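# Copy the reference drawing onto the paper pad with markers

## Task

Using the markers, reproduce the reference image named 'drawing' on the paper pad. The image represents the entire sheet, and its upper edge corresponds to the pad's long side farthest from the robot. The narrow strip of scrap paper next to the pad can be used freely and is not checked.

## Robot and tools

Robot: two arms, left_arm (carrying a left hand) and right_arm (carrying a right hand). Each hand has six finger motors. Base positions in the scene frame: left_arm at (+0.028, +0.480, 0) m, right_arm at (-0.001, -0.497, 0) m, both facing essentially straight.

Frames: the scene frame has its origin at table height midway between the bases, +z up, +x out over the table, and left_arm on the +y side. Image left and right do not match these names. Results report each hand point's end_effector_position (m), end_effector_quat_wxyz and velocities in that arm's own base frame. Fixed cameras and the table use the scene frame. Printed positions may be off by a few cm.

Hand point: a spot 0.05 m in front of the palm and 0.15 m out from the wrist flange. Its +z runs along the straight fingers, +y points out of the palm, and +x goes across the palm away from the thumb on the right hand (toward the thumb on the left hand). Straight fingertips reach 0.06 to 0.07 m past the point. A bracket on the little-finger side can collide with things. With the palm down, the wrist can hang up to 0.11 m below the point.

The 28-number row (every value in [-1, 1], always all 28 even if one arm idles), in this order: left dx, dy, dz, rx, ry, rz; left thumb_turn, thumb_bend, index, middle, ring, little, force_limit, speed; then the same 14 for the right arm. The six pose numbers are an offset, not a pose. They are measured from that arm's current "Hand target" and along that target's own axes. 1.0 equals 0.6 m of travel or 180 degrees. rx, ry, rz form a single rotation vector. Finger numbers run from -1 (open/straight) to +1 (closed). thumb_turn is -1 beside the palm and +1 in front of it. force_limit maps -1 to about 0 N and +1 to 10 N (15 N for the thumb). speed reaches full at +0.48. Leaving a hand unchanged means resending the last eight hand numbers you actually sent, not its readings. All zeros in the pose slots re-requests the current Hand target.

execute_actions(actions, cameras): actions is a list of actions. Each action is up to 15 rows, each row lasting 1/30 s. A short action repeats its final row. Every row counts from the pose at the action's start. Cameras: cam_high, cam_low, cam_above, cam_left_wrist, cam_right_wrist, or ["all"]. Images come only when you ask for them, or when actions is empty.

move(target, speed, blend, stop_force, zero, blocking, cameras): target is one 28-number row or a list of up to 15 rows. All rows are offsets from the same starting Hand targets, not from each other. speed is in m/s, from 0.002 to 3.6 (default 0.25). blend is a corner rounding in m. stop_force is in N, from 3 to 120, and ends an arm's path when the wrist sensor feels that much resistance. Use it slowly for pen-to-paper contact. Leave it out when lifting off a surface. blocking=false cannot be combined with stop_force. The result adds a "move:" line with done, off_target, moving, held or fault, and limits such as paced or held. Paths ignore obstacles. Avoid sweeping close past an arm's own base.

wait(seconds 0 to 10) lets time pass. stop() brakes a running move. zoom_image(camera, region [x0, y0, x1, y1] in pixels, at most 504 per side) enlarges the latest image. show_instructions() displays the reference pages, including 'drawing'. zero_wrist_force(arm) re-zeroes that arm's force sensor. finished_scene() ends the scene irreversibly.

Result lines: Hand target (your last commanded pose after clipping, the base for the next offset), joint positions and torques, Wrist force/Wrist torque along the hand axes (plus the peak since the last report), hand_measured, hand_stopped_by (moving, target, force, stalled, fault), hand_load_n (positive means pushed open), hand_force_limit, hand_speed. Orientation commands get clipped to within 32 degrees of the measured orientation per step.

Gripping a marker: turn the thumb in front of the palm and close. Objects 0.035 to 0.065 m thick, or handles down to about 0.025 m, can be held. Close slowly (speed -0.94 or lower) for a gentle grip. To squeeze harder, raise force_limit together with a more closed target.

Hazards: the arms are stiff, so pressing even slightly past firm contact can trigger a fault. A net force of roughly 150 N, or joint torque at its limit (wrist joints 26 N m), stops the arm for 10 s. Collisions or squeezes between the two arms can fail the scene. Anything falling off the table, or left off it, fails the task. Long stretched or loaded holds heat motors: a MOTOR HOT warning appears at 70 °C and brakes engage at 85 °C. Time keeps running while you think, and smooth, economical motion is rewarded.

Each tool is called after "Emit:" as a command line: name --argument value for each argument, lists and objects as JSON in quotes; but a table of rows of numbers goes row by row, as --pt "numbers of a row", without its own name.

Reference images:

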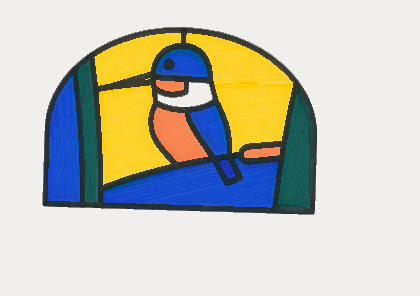

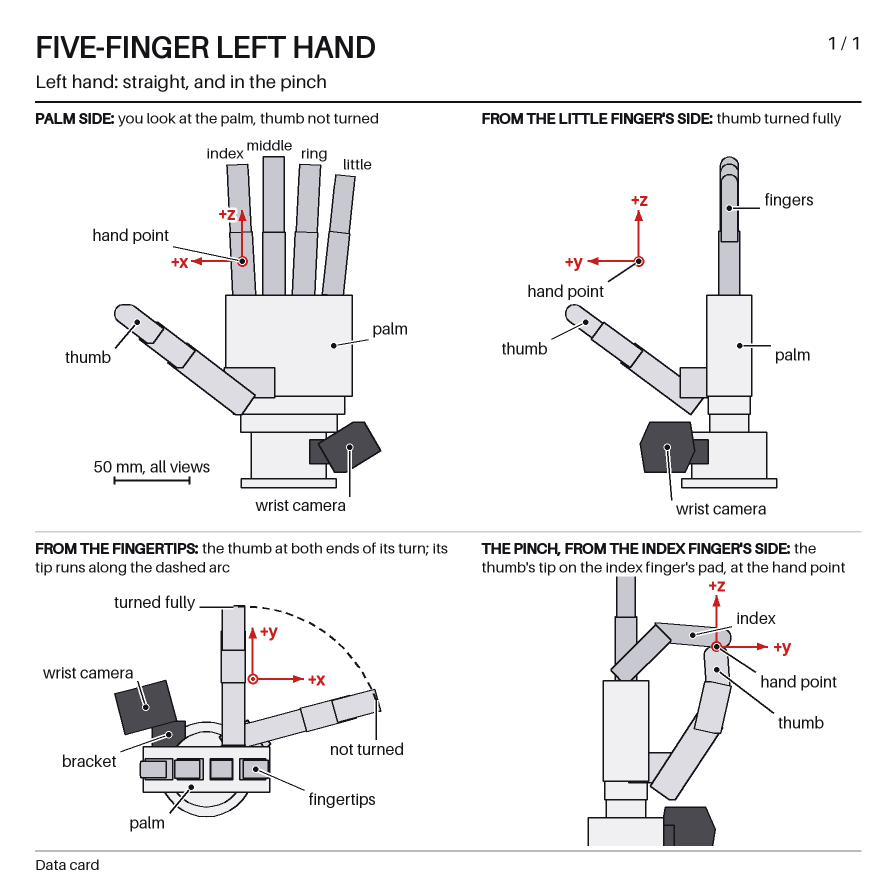

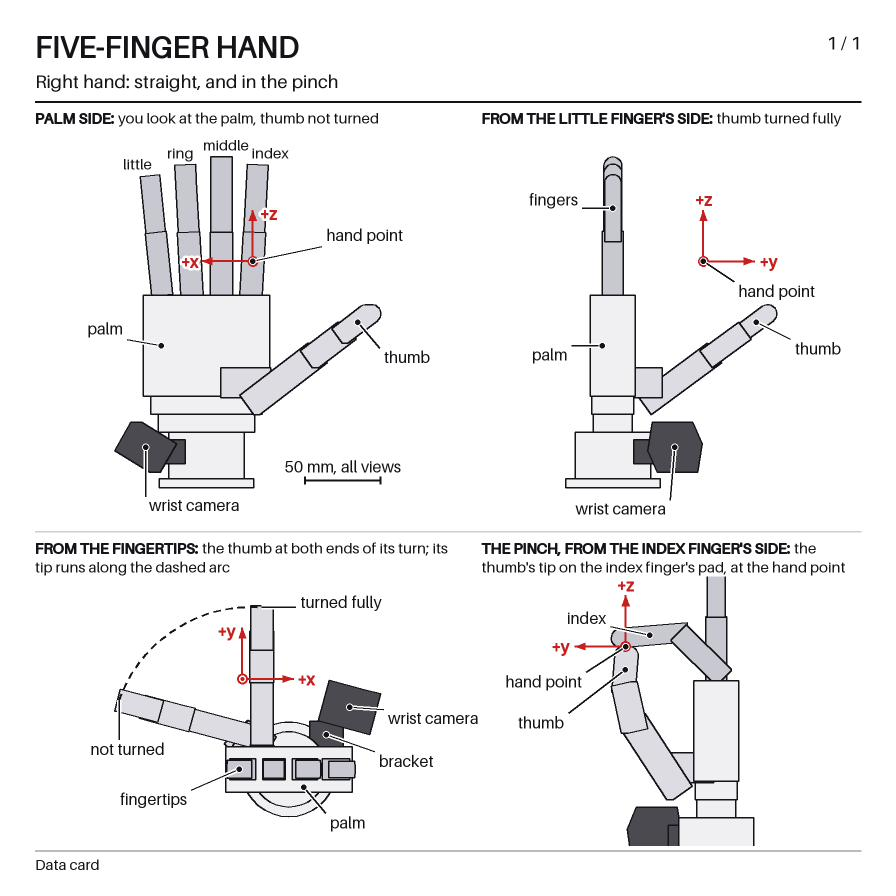

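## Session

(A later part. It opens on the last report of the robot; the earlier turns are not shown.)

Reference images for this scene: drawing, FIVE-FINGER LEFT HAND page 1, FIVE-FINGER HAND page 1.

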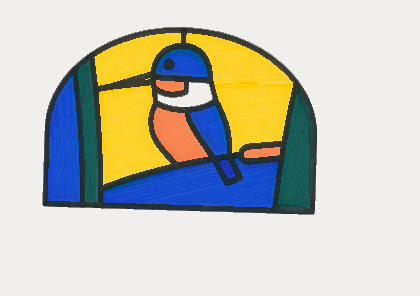

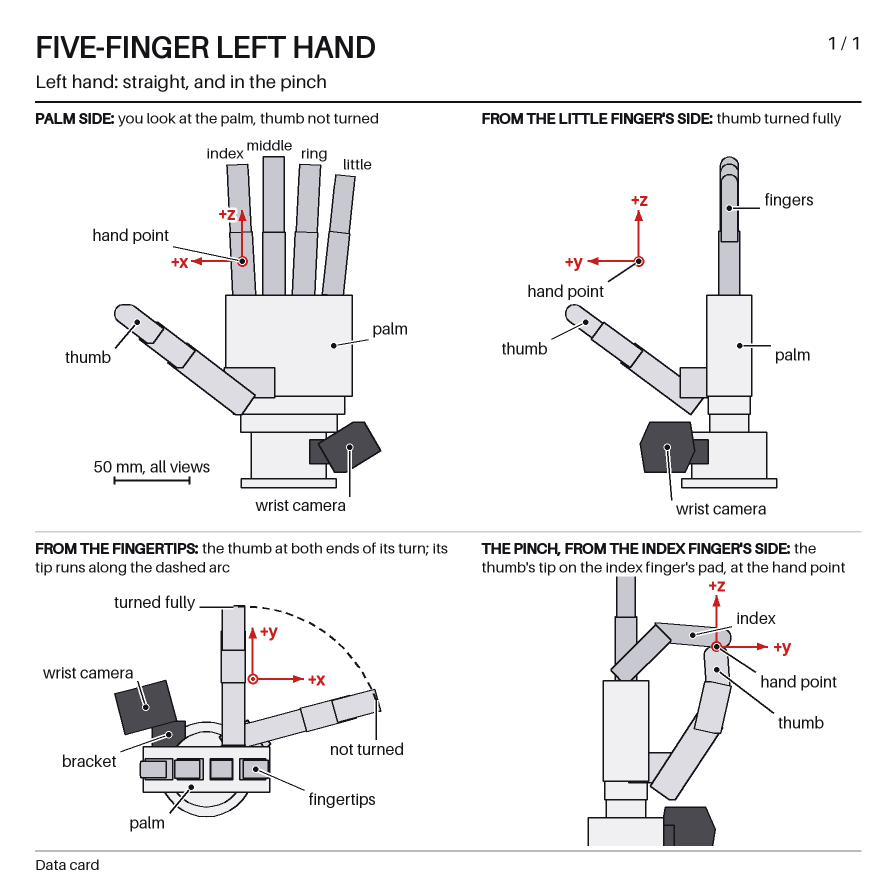

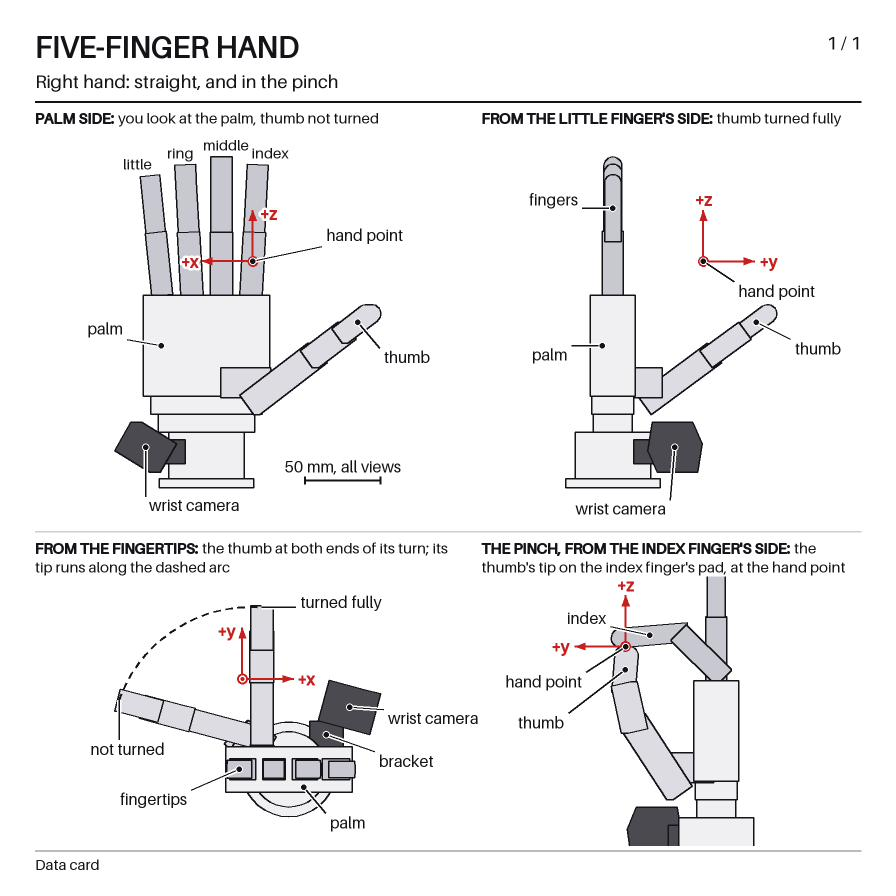

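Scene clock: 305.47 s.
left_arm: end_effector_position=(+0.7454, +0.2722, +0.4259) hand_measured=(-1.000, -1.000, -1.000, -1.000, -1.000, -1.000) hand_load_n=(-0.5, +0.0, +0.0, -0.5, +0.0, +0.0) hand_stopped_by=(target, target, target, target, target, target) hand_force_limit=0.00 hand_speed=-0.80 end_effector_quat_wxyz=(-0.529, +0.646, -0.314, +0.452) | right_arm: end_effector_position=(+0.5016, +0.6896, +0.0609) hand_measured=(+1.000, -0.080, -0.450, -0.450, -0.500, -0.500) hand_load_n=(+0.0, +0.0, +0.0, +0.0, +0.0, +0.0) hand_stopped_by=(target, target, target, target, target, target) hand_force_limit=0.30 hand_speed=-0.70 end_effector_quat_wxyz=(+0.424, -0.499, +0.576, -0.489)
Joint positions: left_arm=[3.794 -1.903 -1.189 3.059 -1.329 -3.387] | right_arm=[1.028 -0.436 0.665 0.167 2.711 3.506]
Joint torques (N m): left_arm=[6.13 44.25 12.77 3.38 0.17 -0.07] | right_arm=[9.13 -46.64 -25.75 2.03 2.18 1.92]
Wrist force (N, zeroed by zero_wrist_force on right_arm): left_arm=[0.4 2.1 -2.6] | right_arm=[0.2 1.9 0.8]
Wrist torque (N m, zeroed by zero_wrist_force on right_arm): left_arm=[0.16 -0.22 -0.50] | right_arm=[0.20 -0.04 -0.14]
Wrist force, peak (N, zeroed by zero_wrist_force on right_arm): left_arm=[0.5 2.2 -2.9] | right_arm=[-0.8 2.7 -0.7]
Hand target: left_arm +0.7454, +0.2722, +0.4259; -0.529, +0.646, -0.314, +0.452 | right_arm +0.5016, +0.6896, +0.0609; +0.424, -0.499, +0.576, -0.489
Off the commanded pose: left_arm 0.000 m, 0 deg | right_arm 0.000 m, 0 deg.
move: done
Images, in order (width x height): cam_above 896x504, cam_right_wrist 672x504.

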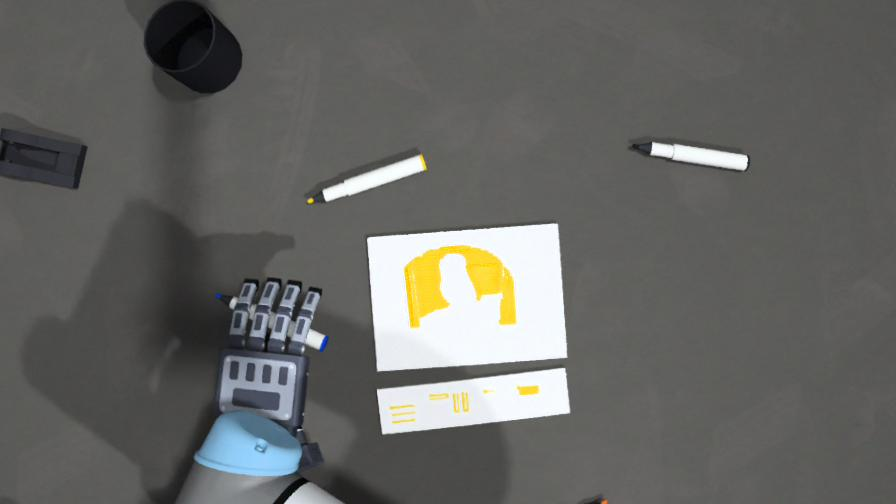

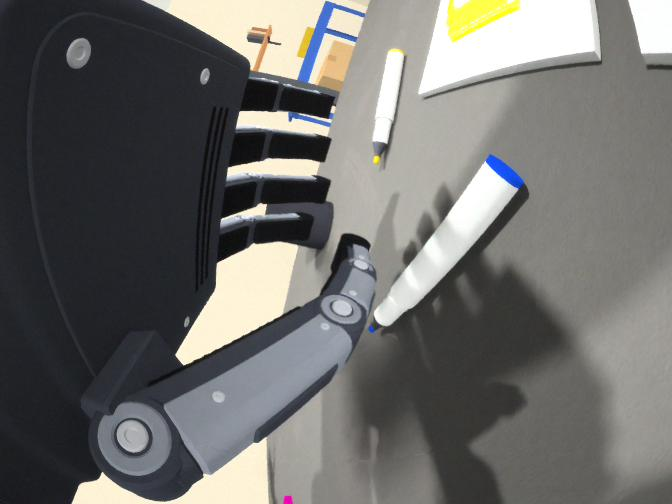

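Emit:
move --target '[0,0,0,0,0,0,-1,-1,-1,-1,-1,-1,0.0,-0.8,0,0.0502,0.0079,0,0,0,1,-0.08,-0.45,-0.45,-0.5,-0.5,0.3,-0.7]' --speed 0.1 --stop_force 5 --cameras '["cam_above", "cam_right_wrist"]'

Emit:
zoom_image --camera "cam_above" --region '[190, 240, 390, 380]'

Emit:
zoom_image --camera "cam_right_wrist" --region '[200, 60, 520, 340]'

Scene clock: 307.30 s.
left_arm: end_effector_position=(+0.7454, +0.2722, +0.4259) hand_measured=(-1.000, -1.000, -1.000, -1.000, -1.000, -1.000) hand_load_n=(+0.0, +0.0, +0.0, +0.0, +0.0, +0.0) hand_stopped_by=(target, target, target, target, target, target) hand_force_limit=0.00 hand_speed=-0.80 end_effector_quat_wxyz=(-0.529, +0.646, -0.314, +0.452) | right_arm: end_effector_position=(+0.5015, +0.6896, +0.0304) hand_measured=(+1.000, -0.080, -0.450, -0.450, -0.500, -0.500) hand_load_n=(+0.0, +0.0, +0.0, +0.0, +0.0, +0.0) hand_stopped_by=(target, target, target, target, target, target) hand_force_limit=0.30 hand_speed=-0.70 end_effector_quat_wxyz=(+0.424, -0.499, +0.576, -0.489)
Joint positions: left_arm=[3.794 -1.903 -1.189 3.059 -1.329 -3.387] | right_arm=[1.028 -0.406 0.686 0.118 2.712 3.507]
Joint torques (N m): left_arm=[7.68 43.82 14.06 3.7 0.01 -0.2] | right_arm=[9.29 -46.15 -8.98 -1.51 -0.97 -2.22]
Wrist force (N, zeroed by zero_wrist_force on right_arm): left_arm=[0.5 1.9 -2.7] | right_arm=[0.0 2.3 0.5]
Wrist torque (N m, zeroed by zero_wrist_force on right_arm): left_arm=[0.14 -0.24 -0.49] | right_arm=[0.28 0.00 -0.11]
Wrist force, peak (N, zeroed by zero_wrist_force on right_arm): left_arm=[0.8 2.3 -2.6] | right_arm=[0.0 2.6 0.8]
Hand target: left_arm +0.7454, +0.2722, +0.4259; -0.529, +0.646, -0.314, +0.452 | right_arm +0.5015, +0.6896, +0.0304; +0.424, -0.499, +0.576, -0.489
Off the commanded pose: left_arm 0.000 m, 0 deg | right_arm 0.000 m, 0 deg.
move: done
Images, in order (width x height): cam_above 896x504, cam_right_wrist 672x504.

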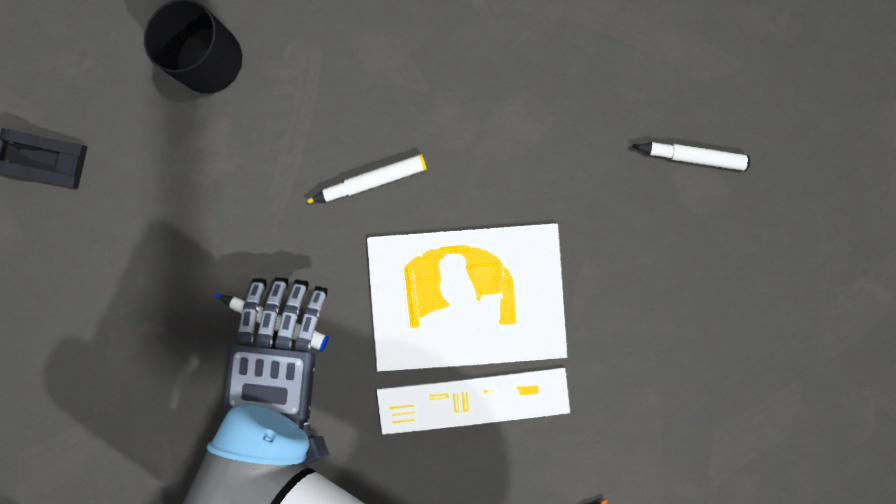

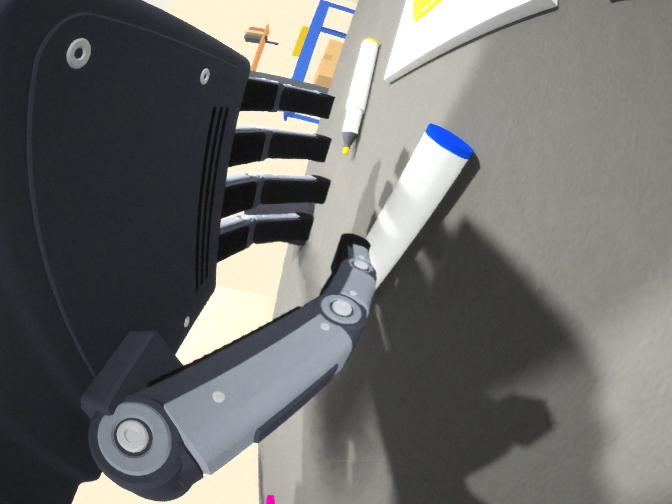

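Scaled by 2.520 from the camera's 896x504 image, which has a finer 1280x720 frame.

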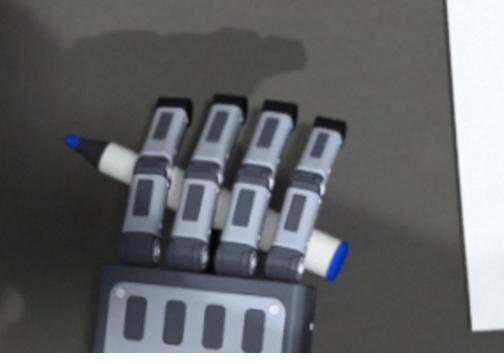

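Scaled by 1.575 from the camera's 672x504 image, which has a finer 960x720 frame.

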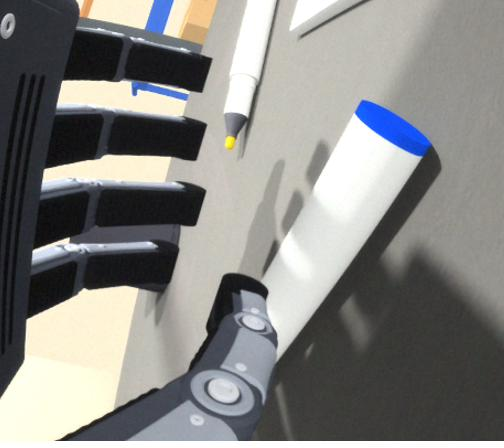

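Emit:
move --target '[0,0,0,0,0,0,-1,-1,-1,-1,-1,-1,0.0,-0.8,0,0.0278,0.0044,0,0,0,1,-0.08,-0.45,-0.45,-0.5,-0.5,0.3,-0.7]' --speed 0.04 --stop_force 4

Emit:
move --target '[0,0,0,0,0,0,-1,-1,-1,-1,-1,-1,0.0,-0.8,0,0,0,0,0,0,1,-0.08,0.3,0.3,-0.5,-0.5,-0.3,-0.92]' --cameras '["cam_above", "cam_right_wrist"]'

Emit:
zoom_image --camera "cam_above" --region '[190, 240, 390, 380]'

Emit:
zoom_image --camera "cam_right_wrist" --region '[200, 60, 520, 340]'

Scene clock: 309.67 s.
left_arm: end_effector_position=(+0.7454, +0.2722, +0.4259) hand_measured=(-1.000, -1.000, -1.000, -1.000, -1.000, -1.000) hand_load_n=(+0.0, +0.0, +0.0, +0.0, +0.0, +0.0) hand_stopped_by=(target, target, target, target, target, target) hand_force_limit=0.00 hand_speed=-0.80 end_effector_quat_wxyz=(-0.529, +0.646, -0.314, +0.452) | right_arm: end_effector_position=(+0.5014, +0.6896, +0.0135) hand_measured=(+1.000, -0.080, -0.450, -0.450, -0.500, -0.500) hand_load_n=(+0.0, +0.0, +0.0, +0.0, +0.0, +0.0) hand_stopped_by=(target, target, target, target, target, target) hand_force_limit=0.30 hand_speed=-0.70 end_effector_quat_wxyz=(+0.424, -0.499, +0.576, -0.489)
Joint positions: left_arm=[3.794 -1.903 -1.189 3.059 -1.329 -3.387] | right_arm=[1.028 -0.388 0.694 0.092 2.712 3.507]
Joint torques (N m): left_arm=[6.81 43.29 13.57 3.43 0.04 -0.28] | right_arm=[9.14 -45.55 -8.88 -1.52 2.12 -1.67]
Wrist force (N, zeroed by zero_wrist_force on right_arm): left_arm=[0.4 1.9 -2.8] | right_arm=[-0.2 2.2 0.5]
Wrist torque (N m, zeroed by zero_wrist_force on right_arm): left_arm=[0.13 -0.21 -0.50] | right_arm=[0.28 0.03 -0.13]
Wrist force, peak (N, zeroed by zero_wrist_force on right_arm): left_arm=[0.5 2.2 -2.9] | right_arm=[0.0 2.4 0.8]
Hand target: left_arm +0.7454, +0.2722, +0.4259; -0.529, +0.646, -0.314, +0.452 | right_arm +0.5014, +0.6896, +0.0135; +0.424, -0.499, +0.576, -0.489
Off the commanded pose: left_arm 0.000 m, 0 deg | right_arm 0.000 m, 0 deg.
move: done

Scene clock: 311.83 s.
left_arm: end_effector_position=(+0.7454, +0.2722, +0.4259) hand_measured=(-1.000, -1.000, -1.000, -1.000, -1.000, -1.000) hand_load_n=(+0.0, +0.0, +0.0, +0.0, +0.0, +0.0) hand_stopped_by=(target, target, target, target, target, target) hand_force_limit=0.00 hand_speed=-0.80 end_effector_quat_wxyz=(-0.529, +0.646, -0.314, +0.452) | right_arm: end_effector_position=(+0.5014, +0.6896, +0.0135) hand_measured=(+1.000, -0.080, -0.026, -0.086, -0.500, -0.500) hand_load_n=(-1.5, +0.5, +4.0, +3.0, +0.0, +0.0) hand_stopped_by=(target, target, force, force, target, target) hand_force_limit=-0.30 hand_speed=-0.92 end_effector_quat_wxyz=(+0.424, -0.499, +0.576, -0.489)
Joint positions: left_arm=[3.794 -1.903 -1.189 3.059 -1.329 -3.387] | right_arm=[1.028 -0.388 0.694 0.092 2.712 3.507]
Joint torques (N m): left_arm=[5.93 44.48 12.92 3.52 -0.13 0.05] | right_arm=[10.14 -46.8 -9.51 -0.04 1.34 -1.68]
Wrist force (N, zeroed by zero_wrist_force on right_arm): left_arm=[0.3 2.0 -2.7] | right_arm=[0.2 -3.6 1.9]
Wrist torque (N m, zeroed by zero_wrist_force on right_arm): left_arm=[0.15 -0.20 -0.51] | right_arm=[0.14 -0.04 -0.21]
Wrist force, peak (N, zeroed by zero_wrist_force on right_arm): left_arm=[0.6 2.0 -2.8] | right_arm=[0.2 -3.8 1.8]
Hand target: left_arm +0.7454, +0.2722, +0.4259; -0.529, +0.646, -0.314, +0.452 | right_arm +0.5014, +0.6896, +0.0135; +0.424, -0.499, +0.576, -0.489
Off the commanded pose: left_arm 0.000 m, 0 deg | right_arm 0.000 m, 0 deg.
move: done
Images, in order (width x height): cam_above 896x504, cam_right_wrist 672x504.

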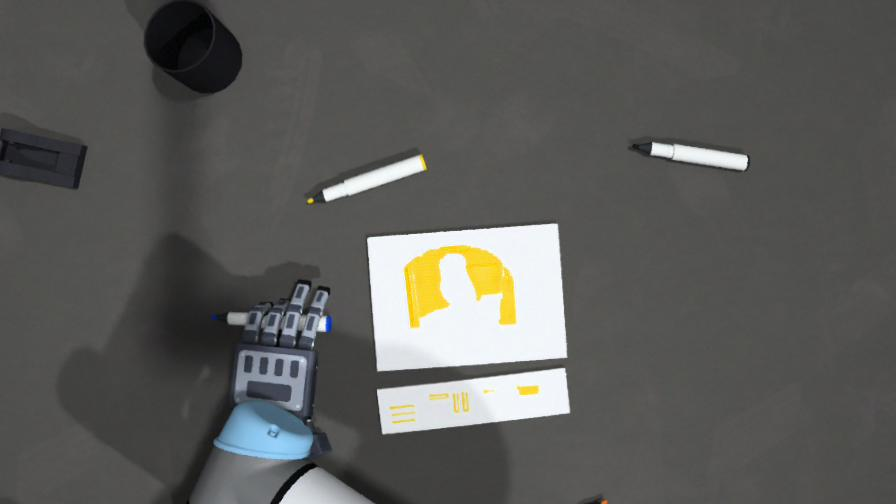

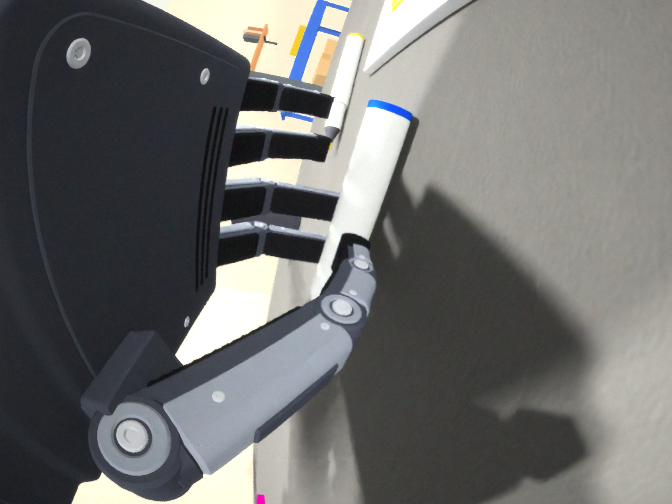

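Scaled by 2.520 from the camera's 896x504 image, which has a finer 1280x720 frame.

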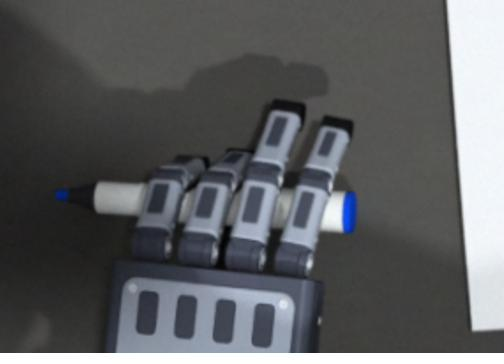

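Scaled by 1.575 from the camera's 672x504 image, which has a finer 960x720 frame.

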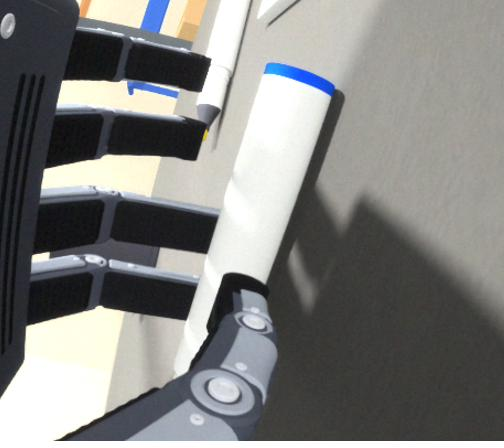

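Emit:
move --target '[0,0,0,0,0,0,-1,-1,-1,-1,-1,-1,0.0,-0.8,0,-0.0823,-0.013,0,0,0,1,-0.08,0.3,0.3,-0.5,-0.5,-0.3,-0.92]' --speed 0.05

Emit:
move --pt "0 0 0 0 0 0 -1 -1 -1 -1 -1 -1 0.0 -0.8 0 0 0 0 0 0 1 -0.08 0.3 0.35 -0.5 -0.5 -0.6 -0.94" --speed 0.05

Emit:
move --pt "0 0 0 0 0 0 -1 -1 -1 -1 -1 -1 0.0 -0.8 0 0 0 0 0 0 1 -0.08 0.36 0.35 -0.5 -0.5 0.4 -0.94" --speed 0.05 --cameras '["cam_above", "cam_low", "cam_right_wrist"]'

Scene clock: 313.57 s.
left_arm: end_effector_position=(+0.7454, +0.2722, +0.4259) hand_measured=(-1.000, -1.000, -1.000, -1.000, -1.000, -1.000) hand_load_n=(+0.0, +0.0, +0.0, +0.0, +0.0, +0.0) hand_stopped_by=(target, target, target, target, target, target) hand_force_limit=0.00 hand_speed=-0.80 end_effector_quat_wxyz=(-0.529, +0.646, -0.314, +0.452) | right_arm: end_effector_position=(+0.5016, +0.6896, +0.0635) hand_measured=(+1.000, -0.080, -0.026, -0.084, -0.500, -0.500) hand_load_n=(-1.5, +1.5, +3.0, +0.0, +0.0, +0.0) hand_stopped_by=(target, target, force, force, target, target) hand_force_limit=-0.30 hand_speed=-0.92 end_effector_quat_wxyz=(+0.424, -0.499, +0.576, -0.489)
Joint positions: left_arm=[3.794 -1.903 -1.189 3.059 -1.329 -3.387] | right_arm=[1.028 -0.437 0.662 0.173 2.711 3.507]
Joint torques (N m): left_arm=[6.42 43.82 13.92 3.52 -0.19 -0.42] | right_arm=[-13.81 -62.44 -25.68 2.44 -0.03 2.12]
Wrist force (N, zeroed by zero_wrist_force on right_arm): left_arm=[0.6 1.9 -2.5] | right_arm=[0.2 2.1 0.5]
Wrist torque (N m, zeroed by zero_wrist_force on right_arm): left_arm=[0.13 -0.24 -0.48] | right_arm=[0.23 -0.03 -0.05]
Wrist force, peak (N, zeroed by zero_wrist_force on right_arm): left_arm=[0.6 2.2 -2.8] | right_arm=[0.1 -3.6 1.7]
Hand target: left_arm +0.7454, +0.2722, +0.4259; -0.529, +0.646, -0.314, +0.452 | right_arm +0.5016, +0.6896, +0.0635; +0.424, -0.499, +0.576, -0.489
Off the commanded pose: left_arm 0.000 m, 0 deg | right_arm 0.000 m, 0 deg.
move: done

Scene clock: 314.13 s.
left_arm: end_effector_position=(+0.7454, +0.2722, +0.4259) hand_measured=(-1.000, -1.000, -1.000, -1.000, -1.000, -1.000) hand_load_n=(-0.5, +0.0, +0.0, +0.0, +0.0, +0.0) hand_stopped_by=(target, target, target, target, target, target) hand_force_limit=0.00 hand_speed=-0.80 end_effector_quat_wxyz=(-0.529, +0.646, -0.314, +0.452) | right_arm: end_effector_position=(+0.5016, +0.6896, +0.0635) hand_measured=(+1.000, -0.082, -0.026, -0.030, -0.500, -0.500) hand_load_n=(+0.0, +3.0, +3.5, +3.0, +0.0, +0.0) hand_stopped_by=(target, target, force, force, target, target) hand_force_limit=-0.60 hand_speed=-0.94 end_effector_quat_wxyz=(+0.424, -0.499, +0.576, -0.489)
Joint positions: left_arm=[3.794 -1.903 -1.189 3.059 -1.329 -3.387] | right_arm=[1.028 -0.437 0.662 0.173 2.711 3.507]
Joint torques (N m): left_arm=[6.12 44.72 12.45 3.59 0.03 -0.14] | right_arm=[-13.43 -62.16 -26.09 2.26 2.02 2.08]
Wrist force (N, zeroed by zero_wrist_force on right_arm): left_arm=[0.4 1.9 -2.5] | right_arm=[0.3 2.2 0.8]
Wrist torque (N m, zeroed by zero_wrist_force on right_arm): left_arm=[0.13 -0.22 -0.50] | right_arm=[0.22 -0.05 -0.05]
Wrist force, peak (N, zeroed by zero_wrist_force on right_arm): left_arm=[0.5 2.2 -2.7] | right_arm=[0.1 2.5 0.6]
Hand target: left_arm +0.7454, +0.2722, +0.4259; -0.529, +0.646, -0.314, +0.452 | right_arm +0.5016, +0.6896, +0.0635; +0.424, -0.499, +0.576, -0.489
Off the commanded pose: left_arm 0.000 m, 0 deg | right_arm 0.000 m, 0 deg.
move: done

Scene clock: 314.63 s.
left_arm: end_effector_position=(+0.7454, +0.2722, +0.4259) hand_measured=(-1.000, -1.000, -1.000, -1.000, -1.000, -1.000) hand_load_n=(-0.5, +0.0, -0.5, +0.0, +0.0, +0.0) hand_stopped_by=(target, target, target, target, target, target) hand_force_limit=0.00 hand_speed=-0.80 end_effector_quat_wxyz=(-0.529, +0.646, -0.314, +0.452) | right_arm: end_effector_position=(+0.5016, +0.6896, +0.0635) hand_measured=(+1.000, -0.082, -0.012, -0.030, -0.500, -0.500) hand_load_n=(-1.5, +4.5, +7.5, +3.0, +0.0, +0.0) hand_stopped_by=(target, target, force, force, target, target) hand_force_limit=0.40 hand_speed=-0.94 end_effector_quat_wxyz=(+0.424, -0.499, +0.576, -0.489)
Joint positions: left_arm=[3.794 -1.903 -1.189 3.059 -1.329 -3.387] | right_arm=[1.028 -0.437 0.662 0.173 2.711 3.507]
Joint torques (N m): left_arm=[6.91 44.58 13.45 3.62 0.06 -0.16] | right_arm=[-14.02 -61.74 -25.88 2.11 2.03 2]
Wrist force (N, zeroed by zero_wrist_force on right_arm): left_arm=[0.5 1.8 -2.6] | right_arm=[0.3 2.1 0.6]
Wrist torque (N m, zeroed by zero_wrist_force on right_arm): left_arm=[0.11 -0.23 -0.48] | right_arm=[0.22 -0.05 -0.06]
Wrist force, peak (N, zeroed by zero_wrist_force on right_arm): left_arm=[0.4 2.1 -2.9] | right_arm=[0.2 2.4 0.7]
Hand target: left_arm +0.7454, +0.2722, +0.4259; -0.529, +0.646, -0.314, +0.452 | right_arm +0.5016, +0.6896, +0.0635; +0.424, -0.499, +0.576, -0.489
Off the commanded pose: left_arm 0.000 m, 0 deg | right_arm 0.000 m, 0 deg.
move: done
Images, in order (width x height): cam_low 896x504, cam_above 896x504, cam_right_wrist 672x504.

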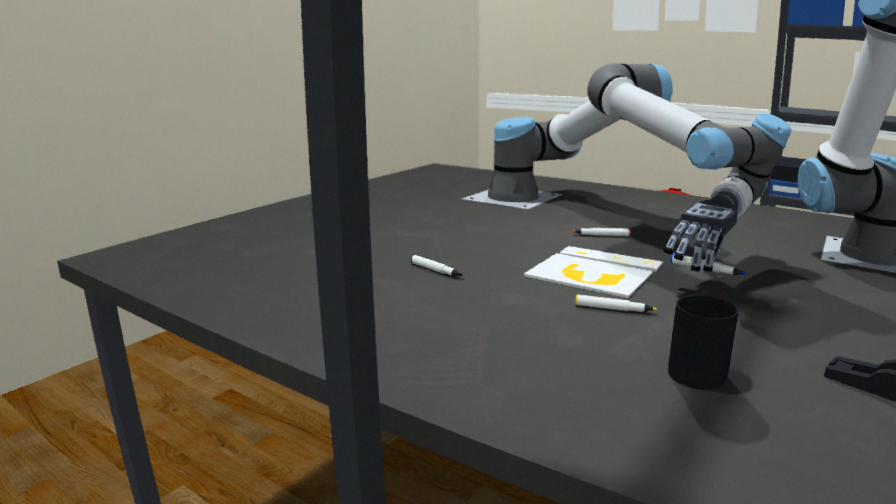

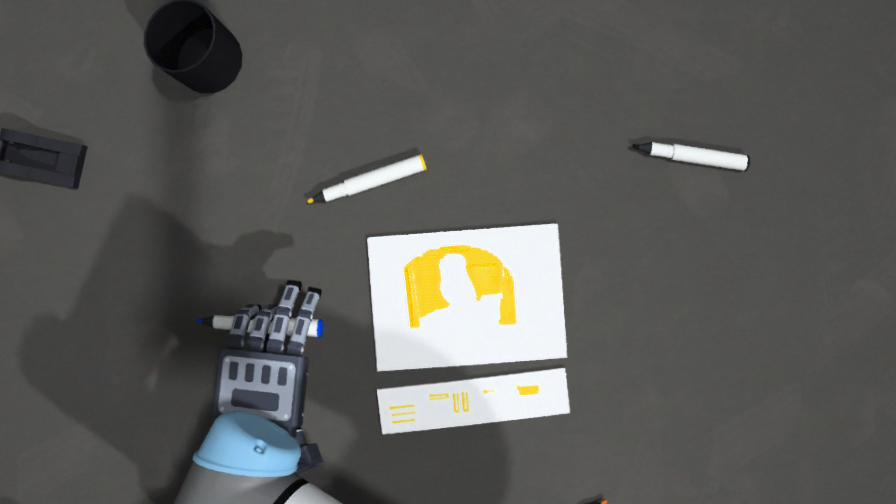

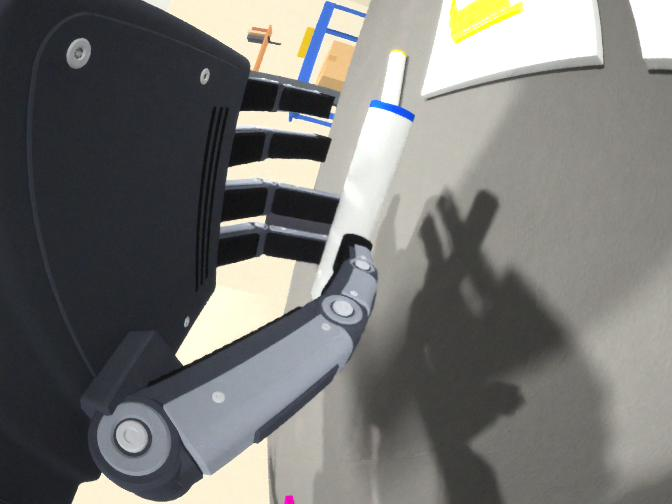

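Emit:
move --target '[0,0,0,0,0,0,-1,-1,-1,-1,-1,-1,0.0,-0.8,0.3452,-0.0737,-0.1368,0.08046,0.00206,-0.50078,1,-0.08,0.36,0.35,-0.5,-0.5,0.4,-0.94]' --speed 0.3 --cameras '["cam_above", "cam_low"]'

Emit:
zoom_image --camera "cam_low" --region '[560, 160, 760, 300]'

Scene clock: 318.87 s.
left_arm: end_effector_position=(+0.7454, +0.2722, +0.4259) hand_measured=(-1.000, -1.000, -1.000, -1.000, -1.000, -1.000) hand_load_n=(+0.0, +0.0, +0.0, +0.0, +0.0, +0.0) hand_stopped_by=(target, target, target, target, target, target) hand_force_limit=0.00 hand_speed=-0.80 end_effector_quat_wxyz=(-0.529, +0.646, -0.314, +0.452) | right_arm: end_effector_position=(+0.3991, +0.4951, +0.1203) hand_measured=(+1.000, -0.082, -0.012, -0.030, -0.500, -0.500) hand_load_n=(-2.0, +4.5, +7.5, +3.0, +0.0, +0.0) hand_stopped_by=(target, target, force, force, target, target) hand_force_limit=0.40 hand_speed=-0.94 end_effector_quat_wxyz=(-0.006, +0.706, +0.004, +0.708)
Joint positions: left_arm=[3.794 -1.903 -1.189 3.059 -1.329 -3.387] | right_arm=[1.073 -0.928 1.628 -0.706 2.63 1.568]
Joint torques (N m): left_arm=[6.98 43.41 13.48 3.49 0.09 -0.29] | right_arm=[9.49 -46.61 -6.37 -2.94 -1.6 -2.26]
Wrist force (N, zeroed by zero_wrist_force on right_arm): left_arm=[0.6 2.1 -2.8] | right_arm=[0.4 0.2 0.1]
Wrist torque (N m, zeroed by zero_wrist_force on right_arm): left_arm=[0.17 -0.25 -0.49] | right_arm=[0.03 -0.07 0.03]
Wrist force, peak (N, zeroed by zero_wrist_force on right_arm): left_arm=[0.7 2.3 -2.7] | right_arm=[-0.3 2.2 1.0]
Hand target: left_arm +0.7454, +0.2722, +0.4259; -0.529, +0.646, -0.314, +0.452 | right_arm +0.3990, +0.4951, +0.1203; -0.006, +0.706, +0.004, +0.708
Off the commanded pose: left_arm 0.000 m, 0 deg | right_arm 0.000 m, 0 deg.
move: done
Images, in order (width x height): cam_low 896x504, cam_above 896x504.

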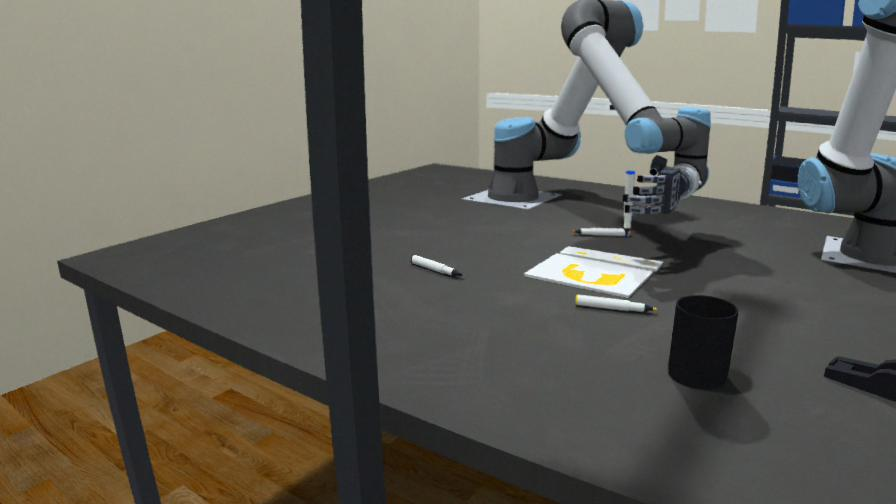

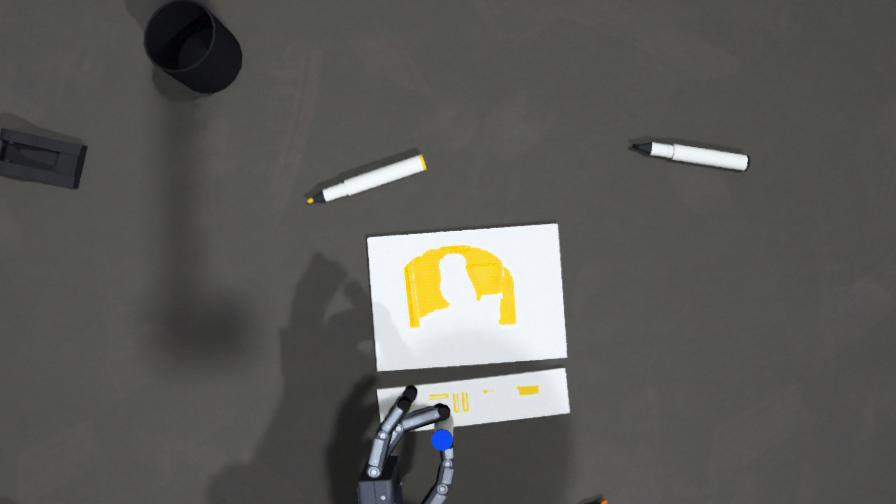

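Scaled by 2.520 from the camera's 896x504 image, which has a finer 1280x720 frame.

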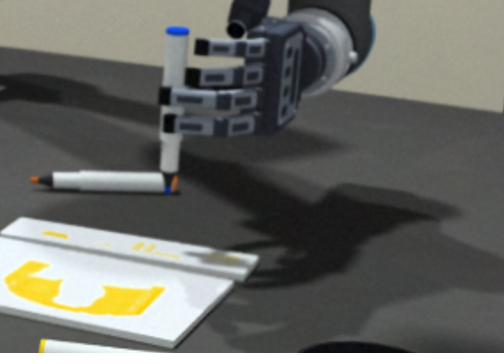

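Emit:
zero_wrist_force --arm "right_arm"

Emit:
move --target '[0,0,0,0,0,0,-1,-1,-1,-1,-1,-1,0.0,-0.8,-0.0717,0,0,0,0,0,1,-0.08,0.36,0.35,-0.5,-0.5,0.4,-0.94]' --speed 0.08 --stop_force 4

Emit:
move --target '[0,0,0,0,0,0,-1,-1,-1,-1,-1,-1,0.0,-0.8,-0.03,0,0,0,0,0,1,-0.08,0.36,0.35,-0.5,-0.5,0.4,-0.94]' --speed 0.004 --stop_force 3

Wrist force sensor zeroed.

Scene clock: 320.73 s.
left_arm: end_effector_position=(+0.7454, +0.2722, +0.4259) hand_measured=(-1.000, -1.000, -1.000, -1.000, -1.000, -1.000) hand_load_n=(+0.0, +0.0, -0.5, +0.0, +0.0, +0.0) hand_stopped_by=(target, target, target, target, target, target) hand_force_limit=0.00 hand_speed=-0.80 end_effector_quat_wxyz=(-0.529, +0.646, -0.314, +0.452) | right_arm: end_effector_position=(+0.3992, +0.4952, +0.0773) hand_measured=(+1.000, -0.082, -0.012, -0.030, -0.500, -0.500) hand_load_n=(-1.5, +4.5, +7.5, +3.0, +0.0, +0.0) hand_stopped_by=(target, target, force, force, target, target) hand_force_limit=0.40 hand_speed=-0.94 end_effector_quat_wxyz=(-0.006, +0.706, +0.004, +0.708)
Joint positions: left_arm=[3.794 -1.903 -1.189 3.059 -1.329 -3.387] | right_arm=[1.073 -0.859 1.645 -0.792 2.63 1.568]
Joint torques (N m): left_arm=[6.4 43.01 12.86 3.28 -0.09 -0.09] | right_arm=[-11.43 -31.24 -5.34 -2.78 -1.53 -2.19]
Wrist force (N, zeroed by zero_wrist_force on right_arm): left_arm=[0.5 1.9 -2.6] | right_arm=[-0.4 -0.2 0.3]
Wrist torque (N m, zeroed by zero_wrist_force on right_arm): left_arm=[0.12 -0.24 -0.49] | right_arm=[-0.05 0.05 -0.04]
Wrist force, peak (N, zeroed by zero_wrist_force on right_arm): left_arm=[0.5 2.2 -2.9] | right_arm=[-0.9 0.2 0.2]
Hand target: left_arm +0.7454, +0.2722, +0.4259; -0.529, +0.646, -0.314, +0.452 | right_arm +0.3992, +0.4952, +0.0773; -0.006, +0.706, +0.004, +0.708
Off the commanded pose: left_arm 0.000 m, 0 deg | right_arm 0.000 m, 0 deg.
move: done

Scene clock: 323.30 s.
left_arm: end_effector_position=(+0.7454, +0.2722, +0.4259) hand_measured=(-1.000, -1.000, -1.000, -1.000, -1.000, -1.000) hand_load_n=(-0.5, +0.0, +0.0, +0.0, +0.0, +0.0) hand_stopped_by=(target, target, target, target, target, target) hand_force_limit=0.00 hand_speed=-0.80 end_effector_quat_wxyz=(-0.529, +0.646, -0.314, +0.452) | right_arm: end_effector_position=(+0.3992, +0.4952, +0.0714) hand_measured=(+1.000, -0.082, -0.012, -0.030, -0.500, -0.500) hand_load_n=(-2.0, +4.5, +7.5, +3.0, +0.0, +0.0) hand_stopped_by=(target, target, force, force, target, target) hand_force_limit=0.40 hand_speed=-0.94 end_effector_quat_wxyz=(-0.006, +0.706, +0.004, +0.708)
Joint positions: left_arm=[3.794 -1.903 -1.189 3.059 -1.329 -3.387] | right_arm=[1.073 -0.85 1.646 -0.803 2.63 1.568]
Joint torques (N m): left_arm=[6.79 42.6 12.89 3.51 -0.03 -0.17] | right_arm=[-11.89 -46.23 -12.33 1.19 -1.26 -0.31]
Wrist force (N, zeroed by zero_wrist_force on right_arm): left_arm=[0.7 2.1 -2.7] | right_arm=[2.8 0.3 0.5]
Wrist torque (N m, zeroed by zero_wrist_force on right_arm): left_arm=[0.17 -0.26 -0.48] | right_arm=[0.02 0.10 -0.03]
Wrist force, peak (N, zeroed by zero_wrist_force on right_arm): left_arm=[0.5 2.3 -2.8] | right_arm=[4.3 0.0 0.5]
Hand target: left_arm +0.7454, +0.2722, +0.4259; -0.529, +0.646, -0.314, +0.452 | right_arm +0.3992, +0.4952, +0.0714; -0.006, +0.706, +0.004, +0.708 (not the last commanded pose)
Off the commanded pose: left_arm 0.000 m, 0 deg | right_arm 0.012 m, 0 deg.
move: contact (right_arm)

Emit:
move --pt "0 0 0 0 0 0 -1 -1 -1 -1 -1 -1 0.0 -0.8 0.0003 0 0 0 0 0 1 -0.08 0.36 0.35 -0.5 -0.5 0.4 -0.94" --pt "0 0 0 0 0 0 -1 -1 -1 -1 -1 -1 0.0 -0.8 0.0003 0.03333 0 0 0 0 1 -0.08 0.36 0.35 -0.5 -0.5 0.4 -0.94" --pt "0 0 0 0 0 0 -1 -1 -1 -1 -1 -1 0.0 -0.8 0.0003 0.03333 -0.01333 0 0 0 1 -0.08 0.36 0.35 -0.5 -0.5 0.4 -0.94" --pt "0 0 0 0 0 0 -1 -1 -1 -1 -1 -1 0.0 -0.8 0.0003 0 -0.01333 0 0 0 1 -0.08 0.36 0.35 -0.5 -0.5 0.4 -0.94" --pt "0 0 0 0 0 0 -1 -1 -1 -1 -1 -1 0.0 -0.8 0.0003 0 0 0 0 0 1 -0.08 0.36 0.35 -0.5 -0.5 0.4 -0.94" --pt "0 0 0 0 0 0 -1 -1 -1 -1 -1 -1 0.0 -0.8 0.05 0 0 0 0 0 1 -0.08 0.36 0.35 -0.5 -0.5 0.4 -0.94" --pt "0 0 0 0 0 0 -1 -1 -1 -1 -1 -1 0.0 -0.8 0.12 0.35 0.05 0 0 0 1 -0.08 0.36 0.35 -0.5 -0.5 0.4 -0.94" --speed '[0.06,0.06,0.06,0.06,0.06,0.2,0.3]' --cameras '["cam_above"]'

Emit:
zoom_image --camera "cam_above" --region '[425, 385, 485, 425]'

Scene clock: 328.30 s.
left_arm: end_effector_position=(+0.7454, +0.2722, +0.4259) hand_measured=(-1.000, -1.000, -1.000, -1.000, -1.000, -1.000) hand_load_n=(+0.0, +0.0, +0.0, +0.0, +0.0, +0.0) hand_stopped_by=(target, target, target, target, target, target) hand_force_limit=0.00 hand_speed=-0.80 end_effector_quat_wxyz=(-0.529, +0.646, -0.314, +0.452) | right_arm: end_effector_position=(+0.4319, +0.2855, +0.1428) hand_measured=(+1.000, -0.082, -0.012, -0.030, -0.500, -0.500) hand_load_n=(-1.5, +4.5, +7.5, +3.0, +0.0, +0.0) hand_stopped_by=(target, target, force, force, target, target) hand_force_limit=0.40 hand_speed=-0.94 end_effector_quat_wxyz=(-0.006, +0.706, +0.004, +0.708)
Joint positions: left_arm=[3.794 -1.903 -1.189 3.059 -1.329 -3.387] | right_arm=[0.733 -1.308 2.18 -0.876 2.29 1.571]
Joint torques (N m): left_arm=[5.91 44.78 12.93 3.57 -0.23 -0.2] | right_arm=[-14.33 -30.78 -5.43 -3.25 -1.62 -2.28]
Wrist force (N, zeroed by zero_wrist_force on right_arm): left_arm=[0.4 2.3 -2.5] | right_arm=[-0.2 0.0 0.1]
Wrist torque (N m, zeroed by zero_wrist_force on right_arm): left_arm=[0.18 -0.21 -0.51] | right_arm=[0.00 0.04 -0.01]
Wrist force, peak (N, zeroed by zero_wrist_force on right_arm): left_arm=[0.3 2.1 -3.0] | right_arm=[3.2 -0.2 0.4]
Hand target: left_arm +0.7454, +0.2722, +0.4259; -0.529, +0.646, -0.314, +0.452 | right_arm +0.4319, +0.2854, +0.1428; -0.006, +0.706, +0.004, +0.708
Off the commanded pose: left_arm 0.000 m, 0 deg | right_arm 0.000 m, 0 deg.
move: done
Images, in order (width x height): cam_above 896x504.

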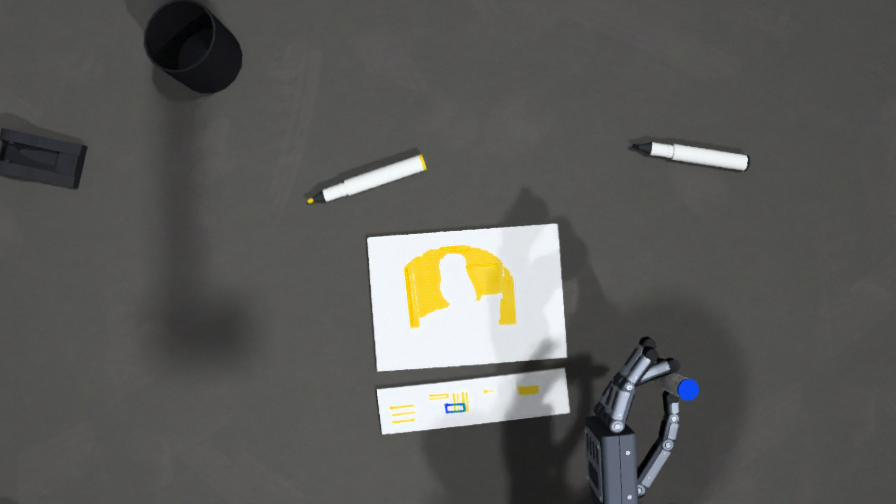

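Scaled by 8.400 from the camera's 896x504 image, which has a finer 1280x720 frame.

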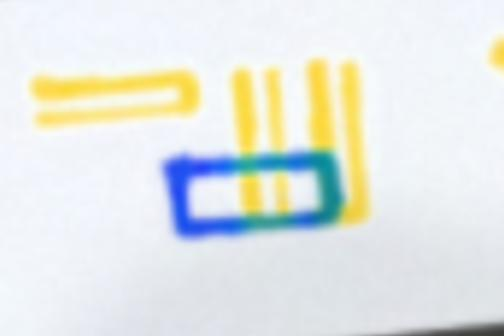

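Emit:
move --pt "0 0 0 0 0 0 -1 -1 -1 -1 -1 -1 0.0 -0.8 0 -0.43117 0.166 0 0 0 1 -0.08 0.36 0.35 -0.5 -0.5 0.4 -0.94" --pt "0 0 0 0 0 0 -1 -1 -1 -1 -1 -1 0.0 -0.8 -0.115 -0.43117 0.166 0 0 0 1 -0.08 0.36 0.35 -0.5 -0.5 0.4 -0.94" --speed 0.35

Emit:
zero_wrist_force --arm "right_arm"

Emit:
move --target '[0,0,0,0,0,0,-1,-1,-1,-1,-1,-1,0.0,-0.8,-0.0047,0,0,0,0,0,1,-0.08,0.36,0.35,-0.5,-0.5,0.4,-0.94]' --speed 0.02

Scene clock: 332.07 s.
left_arm: end_effector_position=(+0.7454, +0.2722, +0.4259) hand_measured=(-1.000, -1.000, -1.000, -1.000, -1.000, -1.000) hand_load_n=(+0.0, +0.0, +0.0, +0.0, +0.0, +0.0) hand_stopped_by=(target, target, target, target, target, target) hand_force_limit=0.00 hand_speed=-0.80 end_effector_quat_wxyz=(-0.529, +0.646, -0.314, +0.452) | right_arm: end_effector_position=(+0.5280, +0.5457, +0.0750) hand_measured=(+1.000, -0.082, -0.012, -0.030, -0.500, -0.500) hand_load_n=(-1.5, +4.5, +7.5, +3.0, +0.0, +0.0) hand_stopped_by=(target, target, force, force, target, target) hand_force_limit=0.40 hand_speed=-0.94 end_effector_quat_wxyz=(-0.006, +0.706, +0.004, +0.708)
Joint positions: left_arm=[3.794 -1.903 -1.189 3.059 -1.329 -3.387] | right_arm=[0.937 -0.686 1.303 -0.622 2.494 1.57]
Joint torques (N m): left_arm=[7.65 43.14 11.71 3.46 -0.26 -0.05] | right_arm=[-10.47 -38.74 -21.64 -3.08 -1.72 -2.36]
Wrist force (N, zeroed by zero_wrist_force on right_arm): left_arm=[0.1 2.1 -2.6] | right_arm=[-0.3 0.0 0.2]
Wrist torque (N m, zeroed by zero_wrist_force on right_arm): left_arm=[0.15 -0.18 -0.52] | right_arm=[-0.01 0.05 -0.02]
Wrist force, peak (N, zeroed by zero_wrist_force on right_arm): left_arm=[0.6 2.3 -2.9] | right_arm=[-0.5 2.0 -0.3]
Hand target: left_arm +0.7454, +0.2722, +0.4259; -0.529, +0.646, -0.314, +0.452 | right_arm +0.5281, +0.5457, +0.0750; -0.006, +0.706, +0.004, +0.708
Off the commanded pose: left_arm 0.000 m, 0 deg | right_arm 0.000 m, 0 deg.
move: done

Wrist force sensor zeroed.

Scene clock: 332.77 s.
left_arm: end_effector_position=(+0.7454, +0.2722, +0.4259) hand_measured=(-1.000, -1.000, -1.000, -1.000, -1.000, -1.000) hand_load_n=(+0.0, +0.0, +0.0, +0.0, +0.0, +0.0) hand_stopped_by=(target, target, target, target, target, target) hand_force_limit=0.00 hand_speed=-0.80 end_effector_quat_wxyz=(-0.529, +0.646, -0.314, +0.452) | right_arm: end_effector_position=(+0.5281, +0.5457, +0.0722) hand_measured=(+1.000, -0.082, -0.012, -0.030, -0.500, -0.500) hand_load_n=(-2.0, +4.5, +7.5, +3.0, +0.0, +0.5) hand_stopped_by=(target, target, force, force, target, target) hand_force_limit=0.40 hand_speed=-0.94 end_effector_quat_wxyz=(-0.006, +0.706, +0.004, +0.708)
Joint positions: left_arm=[3.794 -1.903 -1.189 3.059 -1.329 -3.387] | right_arm=[0.937 -0.682 1.303 -0.627 2.494 1.57]
Joint torques (N m): left_arm=[8.53 44.93 12.11 3.38 -0.21 0.03] | right_arm=[-12.87 -39 -6.62 -2.73 -1.57 -2.31]
Wrist force (N, zeroed by zero_wrist_force on right_arm): left_arm=[0.6 1.6 -2.7] | right_arm=[0.6 -0.3 -0.2]
Wrist torque (N m, zeroed by zero_wrist_force on right_arm): left_arm=[0.10 -0.25 -0.47] | right_arm=[-0.04 0.04 -0.02]
Wrist force, peak (N, zeroed by zero_wrist_force on right_arm): left_arm=[0.5 2.1 -2.9] | right_arm=[0.6 -0.3 -0.2]
Hand target: left_arm +0.7454, +0.2722, +0.4259; -0.529, +0.646, -0.314, +0.452 | right_arm +0.5281, +0.5457, +0.0722; -0.006, +0.706, +0.004, +0.708
Off the commanded pose: left_arm 0.000 m, 0 deg | right_arm 0.000 m, 0 deg.
move: done


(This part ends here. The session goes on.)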